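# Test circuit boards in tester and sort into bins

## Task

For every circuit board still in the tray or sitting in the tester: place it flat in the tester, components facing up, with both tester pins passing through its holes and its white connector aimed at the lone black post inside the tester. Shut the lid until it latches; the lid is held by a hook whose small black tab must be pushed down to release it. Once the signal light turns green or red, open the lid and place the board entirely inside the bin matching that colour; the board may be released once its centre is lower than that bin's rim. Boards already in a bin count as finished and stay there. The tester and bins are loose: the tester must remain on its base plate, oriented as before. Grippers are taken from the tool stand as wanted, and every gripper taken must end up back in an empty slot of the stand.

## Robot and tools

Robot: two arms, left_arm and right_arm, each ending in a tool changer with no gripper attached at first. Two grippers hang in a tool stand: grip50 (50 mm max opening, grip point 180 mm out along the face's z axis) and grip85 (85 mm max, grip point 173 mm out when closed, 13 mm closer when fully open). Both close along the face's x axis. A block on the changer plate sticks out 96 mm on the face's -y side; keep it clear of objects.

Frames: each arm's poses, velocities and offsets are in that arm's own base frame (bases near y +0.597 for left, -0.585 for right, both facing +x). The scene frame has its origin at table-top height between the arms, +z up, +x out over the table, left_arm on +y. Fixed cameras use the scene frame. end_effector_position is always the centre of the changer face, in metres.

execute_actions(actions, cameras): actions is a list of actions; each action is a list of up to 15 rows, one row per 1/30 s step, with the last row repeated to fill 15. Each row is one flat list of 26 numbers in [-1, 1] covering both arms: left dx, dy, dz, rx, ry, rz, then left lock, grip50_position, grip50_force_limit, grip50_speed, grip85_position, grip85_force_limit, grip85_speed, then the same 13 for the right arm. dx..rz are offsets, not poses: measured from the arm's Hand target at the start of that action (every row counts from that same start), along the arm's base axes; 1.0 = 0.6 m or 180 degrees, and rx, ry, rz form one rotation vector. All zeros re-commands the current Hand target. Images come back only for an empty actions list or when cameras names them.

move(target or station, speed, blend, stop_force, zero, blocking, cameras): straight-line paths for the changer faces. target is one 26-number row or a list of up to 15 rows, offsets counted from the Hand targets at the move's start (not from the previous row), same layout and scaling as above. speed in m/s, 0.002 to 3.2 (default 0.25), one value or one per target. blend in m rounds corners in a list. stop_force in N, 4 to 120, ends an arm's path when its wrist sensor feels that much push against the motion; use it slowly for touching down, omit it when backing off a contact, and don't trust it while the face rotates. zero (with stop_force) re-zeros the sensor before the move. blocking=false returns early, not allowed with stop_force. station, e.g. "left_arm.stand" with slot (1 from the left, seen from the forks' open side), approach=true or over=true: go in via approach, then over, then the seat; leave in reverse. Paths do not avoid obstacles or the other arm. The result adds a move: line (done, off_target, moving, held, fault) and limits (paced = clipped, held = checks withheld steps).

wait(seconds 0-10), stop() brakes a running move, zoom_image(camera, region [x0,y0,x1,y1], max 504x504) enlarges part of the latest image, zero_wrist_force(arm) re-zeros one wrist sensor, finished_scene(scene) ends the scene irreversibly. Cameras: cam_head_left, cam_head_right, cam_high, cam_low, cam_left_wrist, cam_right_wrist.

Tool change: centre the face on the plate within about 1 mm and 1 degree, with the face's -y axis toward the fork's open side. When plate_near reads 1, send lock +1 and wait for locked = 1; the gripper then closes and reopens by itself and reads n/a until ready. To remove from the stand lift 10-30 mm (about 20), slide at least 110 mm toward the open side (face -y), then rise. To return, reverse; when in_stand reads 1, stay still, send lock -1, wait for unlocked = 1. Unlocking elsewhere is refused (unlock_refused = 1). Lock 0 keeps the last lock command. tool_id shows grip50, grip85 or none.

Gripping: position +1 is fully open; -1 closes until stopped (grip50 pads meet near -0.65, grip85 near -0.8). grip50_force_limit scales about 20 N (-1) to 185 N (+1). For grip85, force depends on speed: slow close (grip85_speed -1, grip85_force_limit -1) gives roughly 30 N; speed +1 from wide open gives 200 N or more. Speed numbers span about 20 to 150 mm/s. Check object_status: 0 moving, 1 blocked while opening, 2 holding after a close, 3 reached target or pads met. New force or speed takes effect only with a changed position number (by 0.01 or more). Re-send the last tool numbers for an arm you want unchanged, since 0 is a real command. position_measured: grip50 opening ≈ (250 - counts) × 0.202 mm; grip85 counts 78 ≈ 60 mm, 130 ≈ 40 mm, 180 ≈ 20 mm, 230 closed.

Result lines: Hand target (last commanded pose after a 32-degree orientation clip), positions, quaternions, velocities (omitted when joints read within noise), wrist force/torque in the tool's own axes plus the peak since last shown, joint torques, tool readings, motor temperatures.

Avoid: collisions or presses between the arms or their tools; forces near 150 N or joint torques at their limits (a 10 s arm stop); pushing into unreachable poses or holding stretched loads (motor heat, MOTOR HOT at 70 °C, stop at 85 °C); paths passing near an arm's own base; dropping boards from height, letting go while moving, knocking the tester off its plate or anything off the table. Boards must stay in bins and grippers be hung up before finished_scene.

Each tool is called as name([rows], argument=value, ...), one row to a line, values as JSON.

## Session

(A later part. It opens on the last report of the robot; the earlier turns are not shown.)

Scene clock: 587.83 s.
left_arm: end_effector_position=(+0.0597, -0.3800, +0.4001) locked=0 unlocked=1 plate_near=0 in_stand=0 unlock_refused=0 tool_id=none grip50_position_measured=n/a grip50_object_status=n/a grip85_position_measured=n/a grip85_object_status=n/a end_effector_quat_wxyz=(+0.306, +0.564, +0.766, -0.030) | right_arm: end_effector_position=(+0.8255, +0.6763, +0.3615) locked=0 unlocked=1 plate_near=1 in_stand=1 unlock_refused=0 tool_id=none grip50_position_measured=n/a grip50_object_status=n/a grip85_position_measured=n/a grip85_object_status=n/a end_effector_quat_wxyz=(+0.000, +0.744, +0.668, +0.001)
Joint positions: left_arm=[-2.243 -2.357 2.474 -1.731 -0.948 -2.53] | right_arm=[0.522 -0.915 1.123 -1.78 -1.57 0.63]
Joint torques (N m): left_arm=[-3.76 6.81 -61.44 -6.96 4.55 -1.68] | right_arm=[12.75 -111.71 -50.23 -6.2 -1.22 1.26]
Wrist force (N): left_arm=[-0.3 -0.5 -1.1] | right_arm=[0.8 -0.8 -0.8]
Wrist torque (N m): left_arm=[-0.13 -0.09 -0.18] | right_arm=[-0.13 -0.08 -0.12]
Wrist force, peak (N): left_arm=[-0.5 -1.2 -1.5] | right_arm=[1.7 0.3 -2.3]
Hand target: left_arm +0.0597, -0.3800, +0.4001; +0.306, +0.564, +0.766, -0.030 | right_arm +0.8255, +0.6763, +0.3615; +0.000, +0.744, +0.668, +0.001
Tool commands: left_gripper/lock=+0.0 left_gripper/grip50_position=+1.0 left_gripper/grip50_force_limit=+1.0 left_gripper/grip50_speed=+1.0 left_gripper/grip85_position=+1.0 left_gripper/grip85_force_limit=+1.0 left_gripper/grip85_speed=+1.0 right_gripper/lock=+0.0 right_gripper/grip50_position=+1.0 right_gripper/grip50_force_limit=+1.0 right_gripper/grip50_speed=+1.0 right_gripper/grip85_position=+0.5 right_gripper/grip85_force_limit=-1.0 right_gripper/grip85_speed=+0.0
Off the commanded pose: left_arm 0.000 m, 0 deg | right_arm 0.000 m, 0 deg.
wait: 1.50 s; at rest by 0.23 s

Unlocked. Raise the bare arm clear.

move([
  [0,0,0,0,0,0,0,1,1,1,1,1,1,0,0,0.05,0,0,0,0,1,1,1,0.5,-1,0],
  [0,0,0,0,0,0,0,1,1,1,1,1,1,-0.1,0,0.3,0,0,0,0,1,1,1,0.5,-1,0],
], speed=[0.05,0.3], blend=[0.01,0], cameras=["cam_high","cam_low","cam_left_wrist"])

zoom_image(camera="cam_high", region=[330, 60, 570, 340])

Scene clock: 592.63 s.
left_arm: end_effector_position=(+0.0597, -0.3800, +0.4001) locked=0 unlocked=1 plate_near=0 in_stand=0 unlock_refused=0 tool_id=none grip50_position_measured=n/a grip50_object_status=n/a grip85_position_measured=n/a grip85_object_status=n/a end_effector_quat_wxyz=(+0.306, +0.564, +0.766, -0.030) | right_arm: end_effector_position=(+0.7654, +0.6765, +0.5414) locked=0 unlocked=1 plate_near=0 in_stand=0 unlock_refused=0 tool_id=none grip50_position_measured=n/a grip50_object_status=n/a grip85_position_measured=n/a grip85_object_status=n/a end_effector_quat_wxyz=(+0.000, +0.744, +0.668, +0.001)
Joint positions: left_arm=[-2.243 -2.357 2.474 -1.731 -0.948 -2.53] | right_arm=[0.552 -1.03 0.991 -1.534 -1.571 0.66]
Joint torques (N m): left_arm=[-2.25 4.63 -60.89 -7.05 4.13 -1.8] | right_arm=[-17.29 -120.88 -46.73 -6.68 -1.15 -3.04]
Wrist force (N): left_arm=[-0.4 -1.0 -1.3] | right_arm=[0.9 -1.5 1.5]
Wrist torque (N m): left_arm=[-0.16 -0.09 -0.19] | right_arm=[-0.23 -0.12 -0.28]
Wrist force, peak (N): left_arm=[-0.6 -1.3 -1.5] | right_arm=[0.8 1.8 6.7]
Hand target: left_arm +0.0597, -0.3800, +0.4001; +0.306, +0.564, +0.766, -0.030 | right_arm +0.7655, +0.6763, +0.5415; +0.000, +0.744, +0.668, +0.001
Off the commanded pose: left_arm 0.000 m, 0 deg | right_arm 0.000 m, 0 deg.
move: done
camera_calibration:
cam_left_wrist: T_world_to_cam=[[-0.154969, 0.844323, -0.512936, 0.543254], [0.6695, 0.471556, 0.573938, -0.0416418], [0.726467, -0.254468, -0.638351, 0.153615], [0, 0, 0, 1]] pos_world=[0.000470993, -0.399955, 0.400615]
Images, in order (width x height): cam_high 896x504, cam_low 896x504, cam_left_wrist 896x504.

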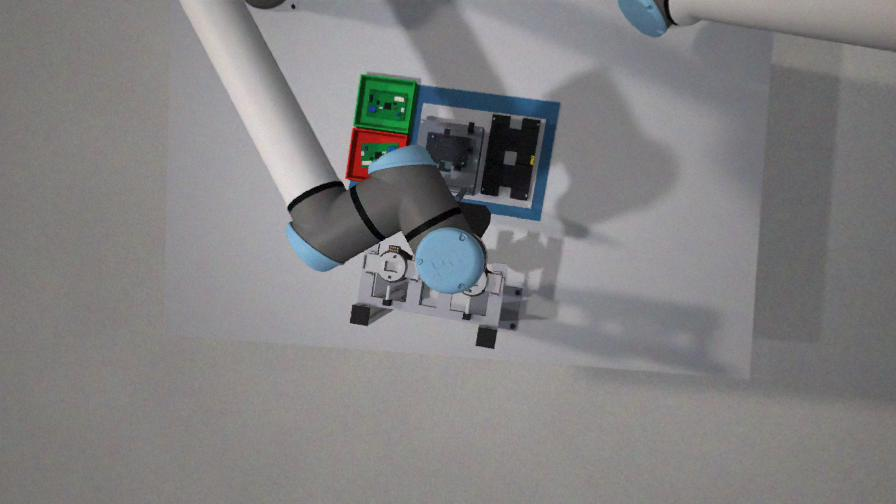

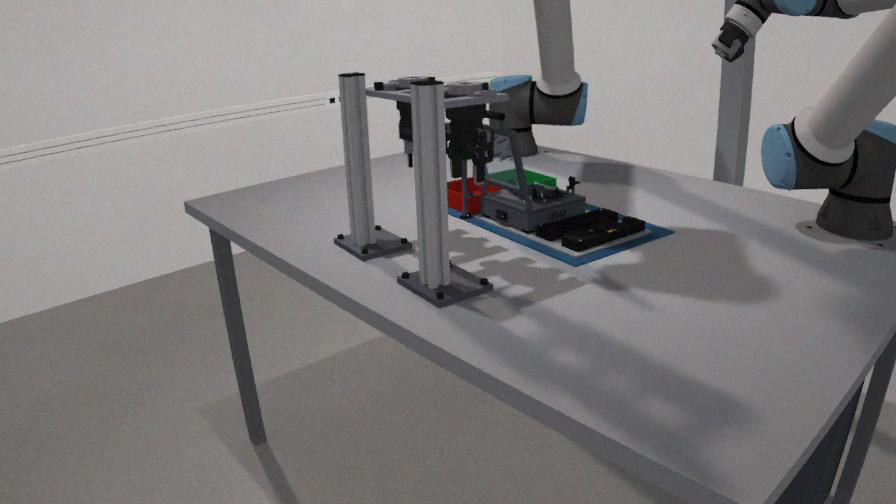

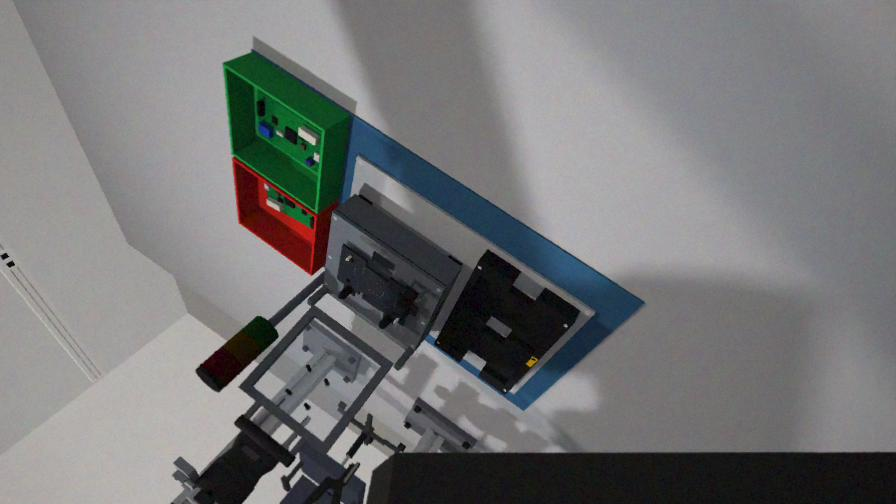

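Scaled by 1.800 from the camera's 896x504 image, which has a finer 1280x720 frame.

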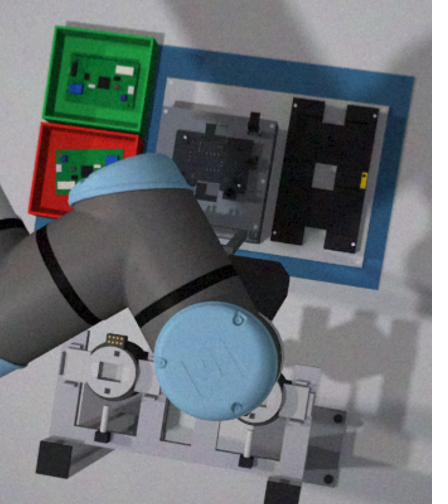

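finished_scene(scene=2)

The scene is finished: the task was done.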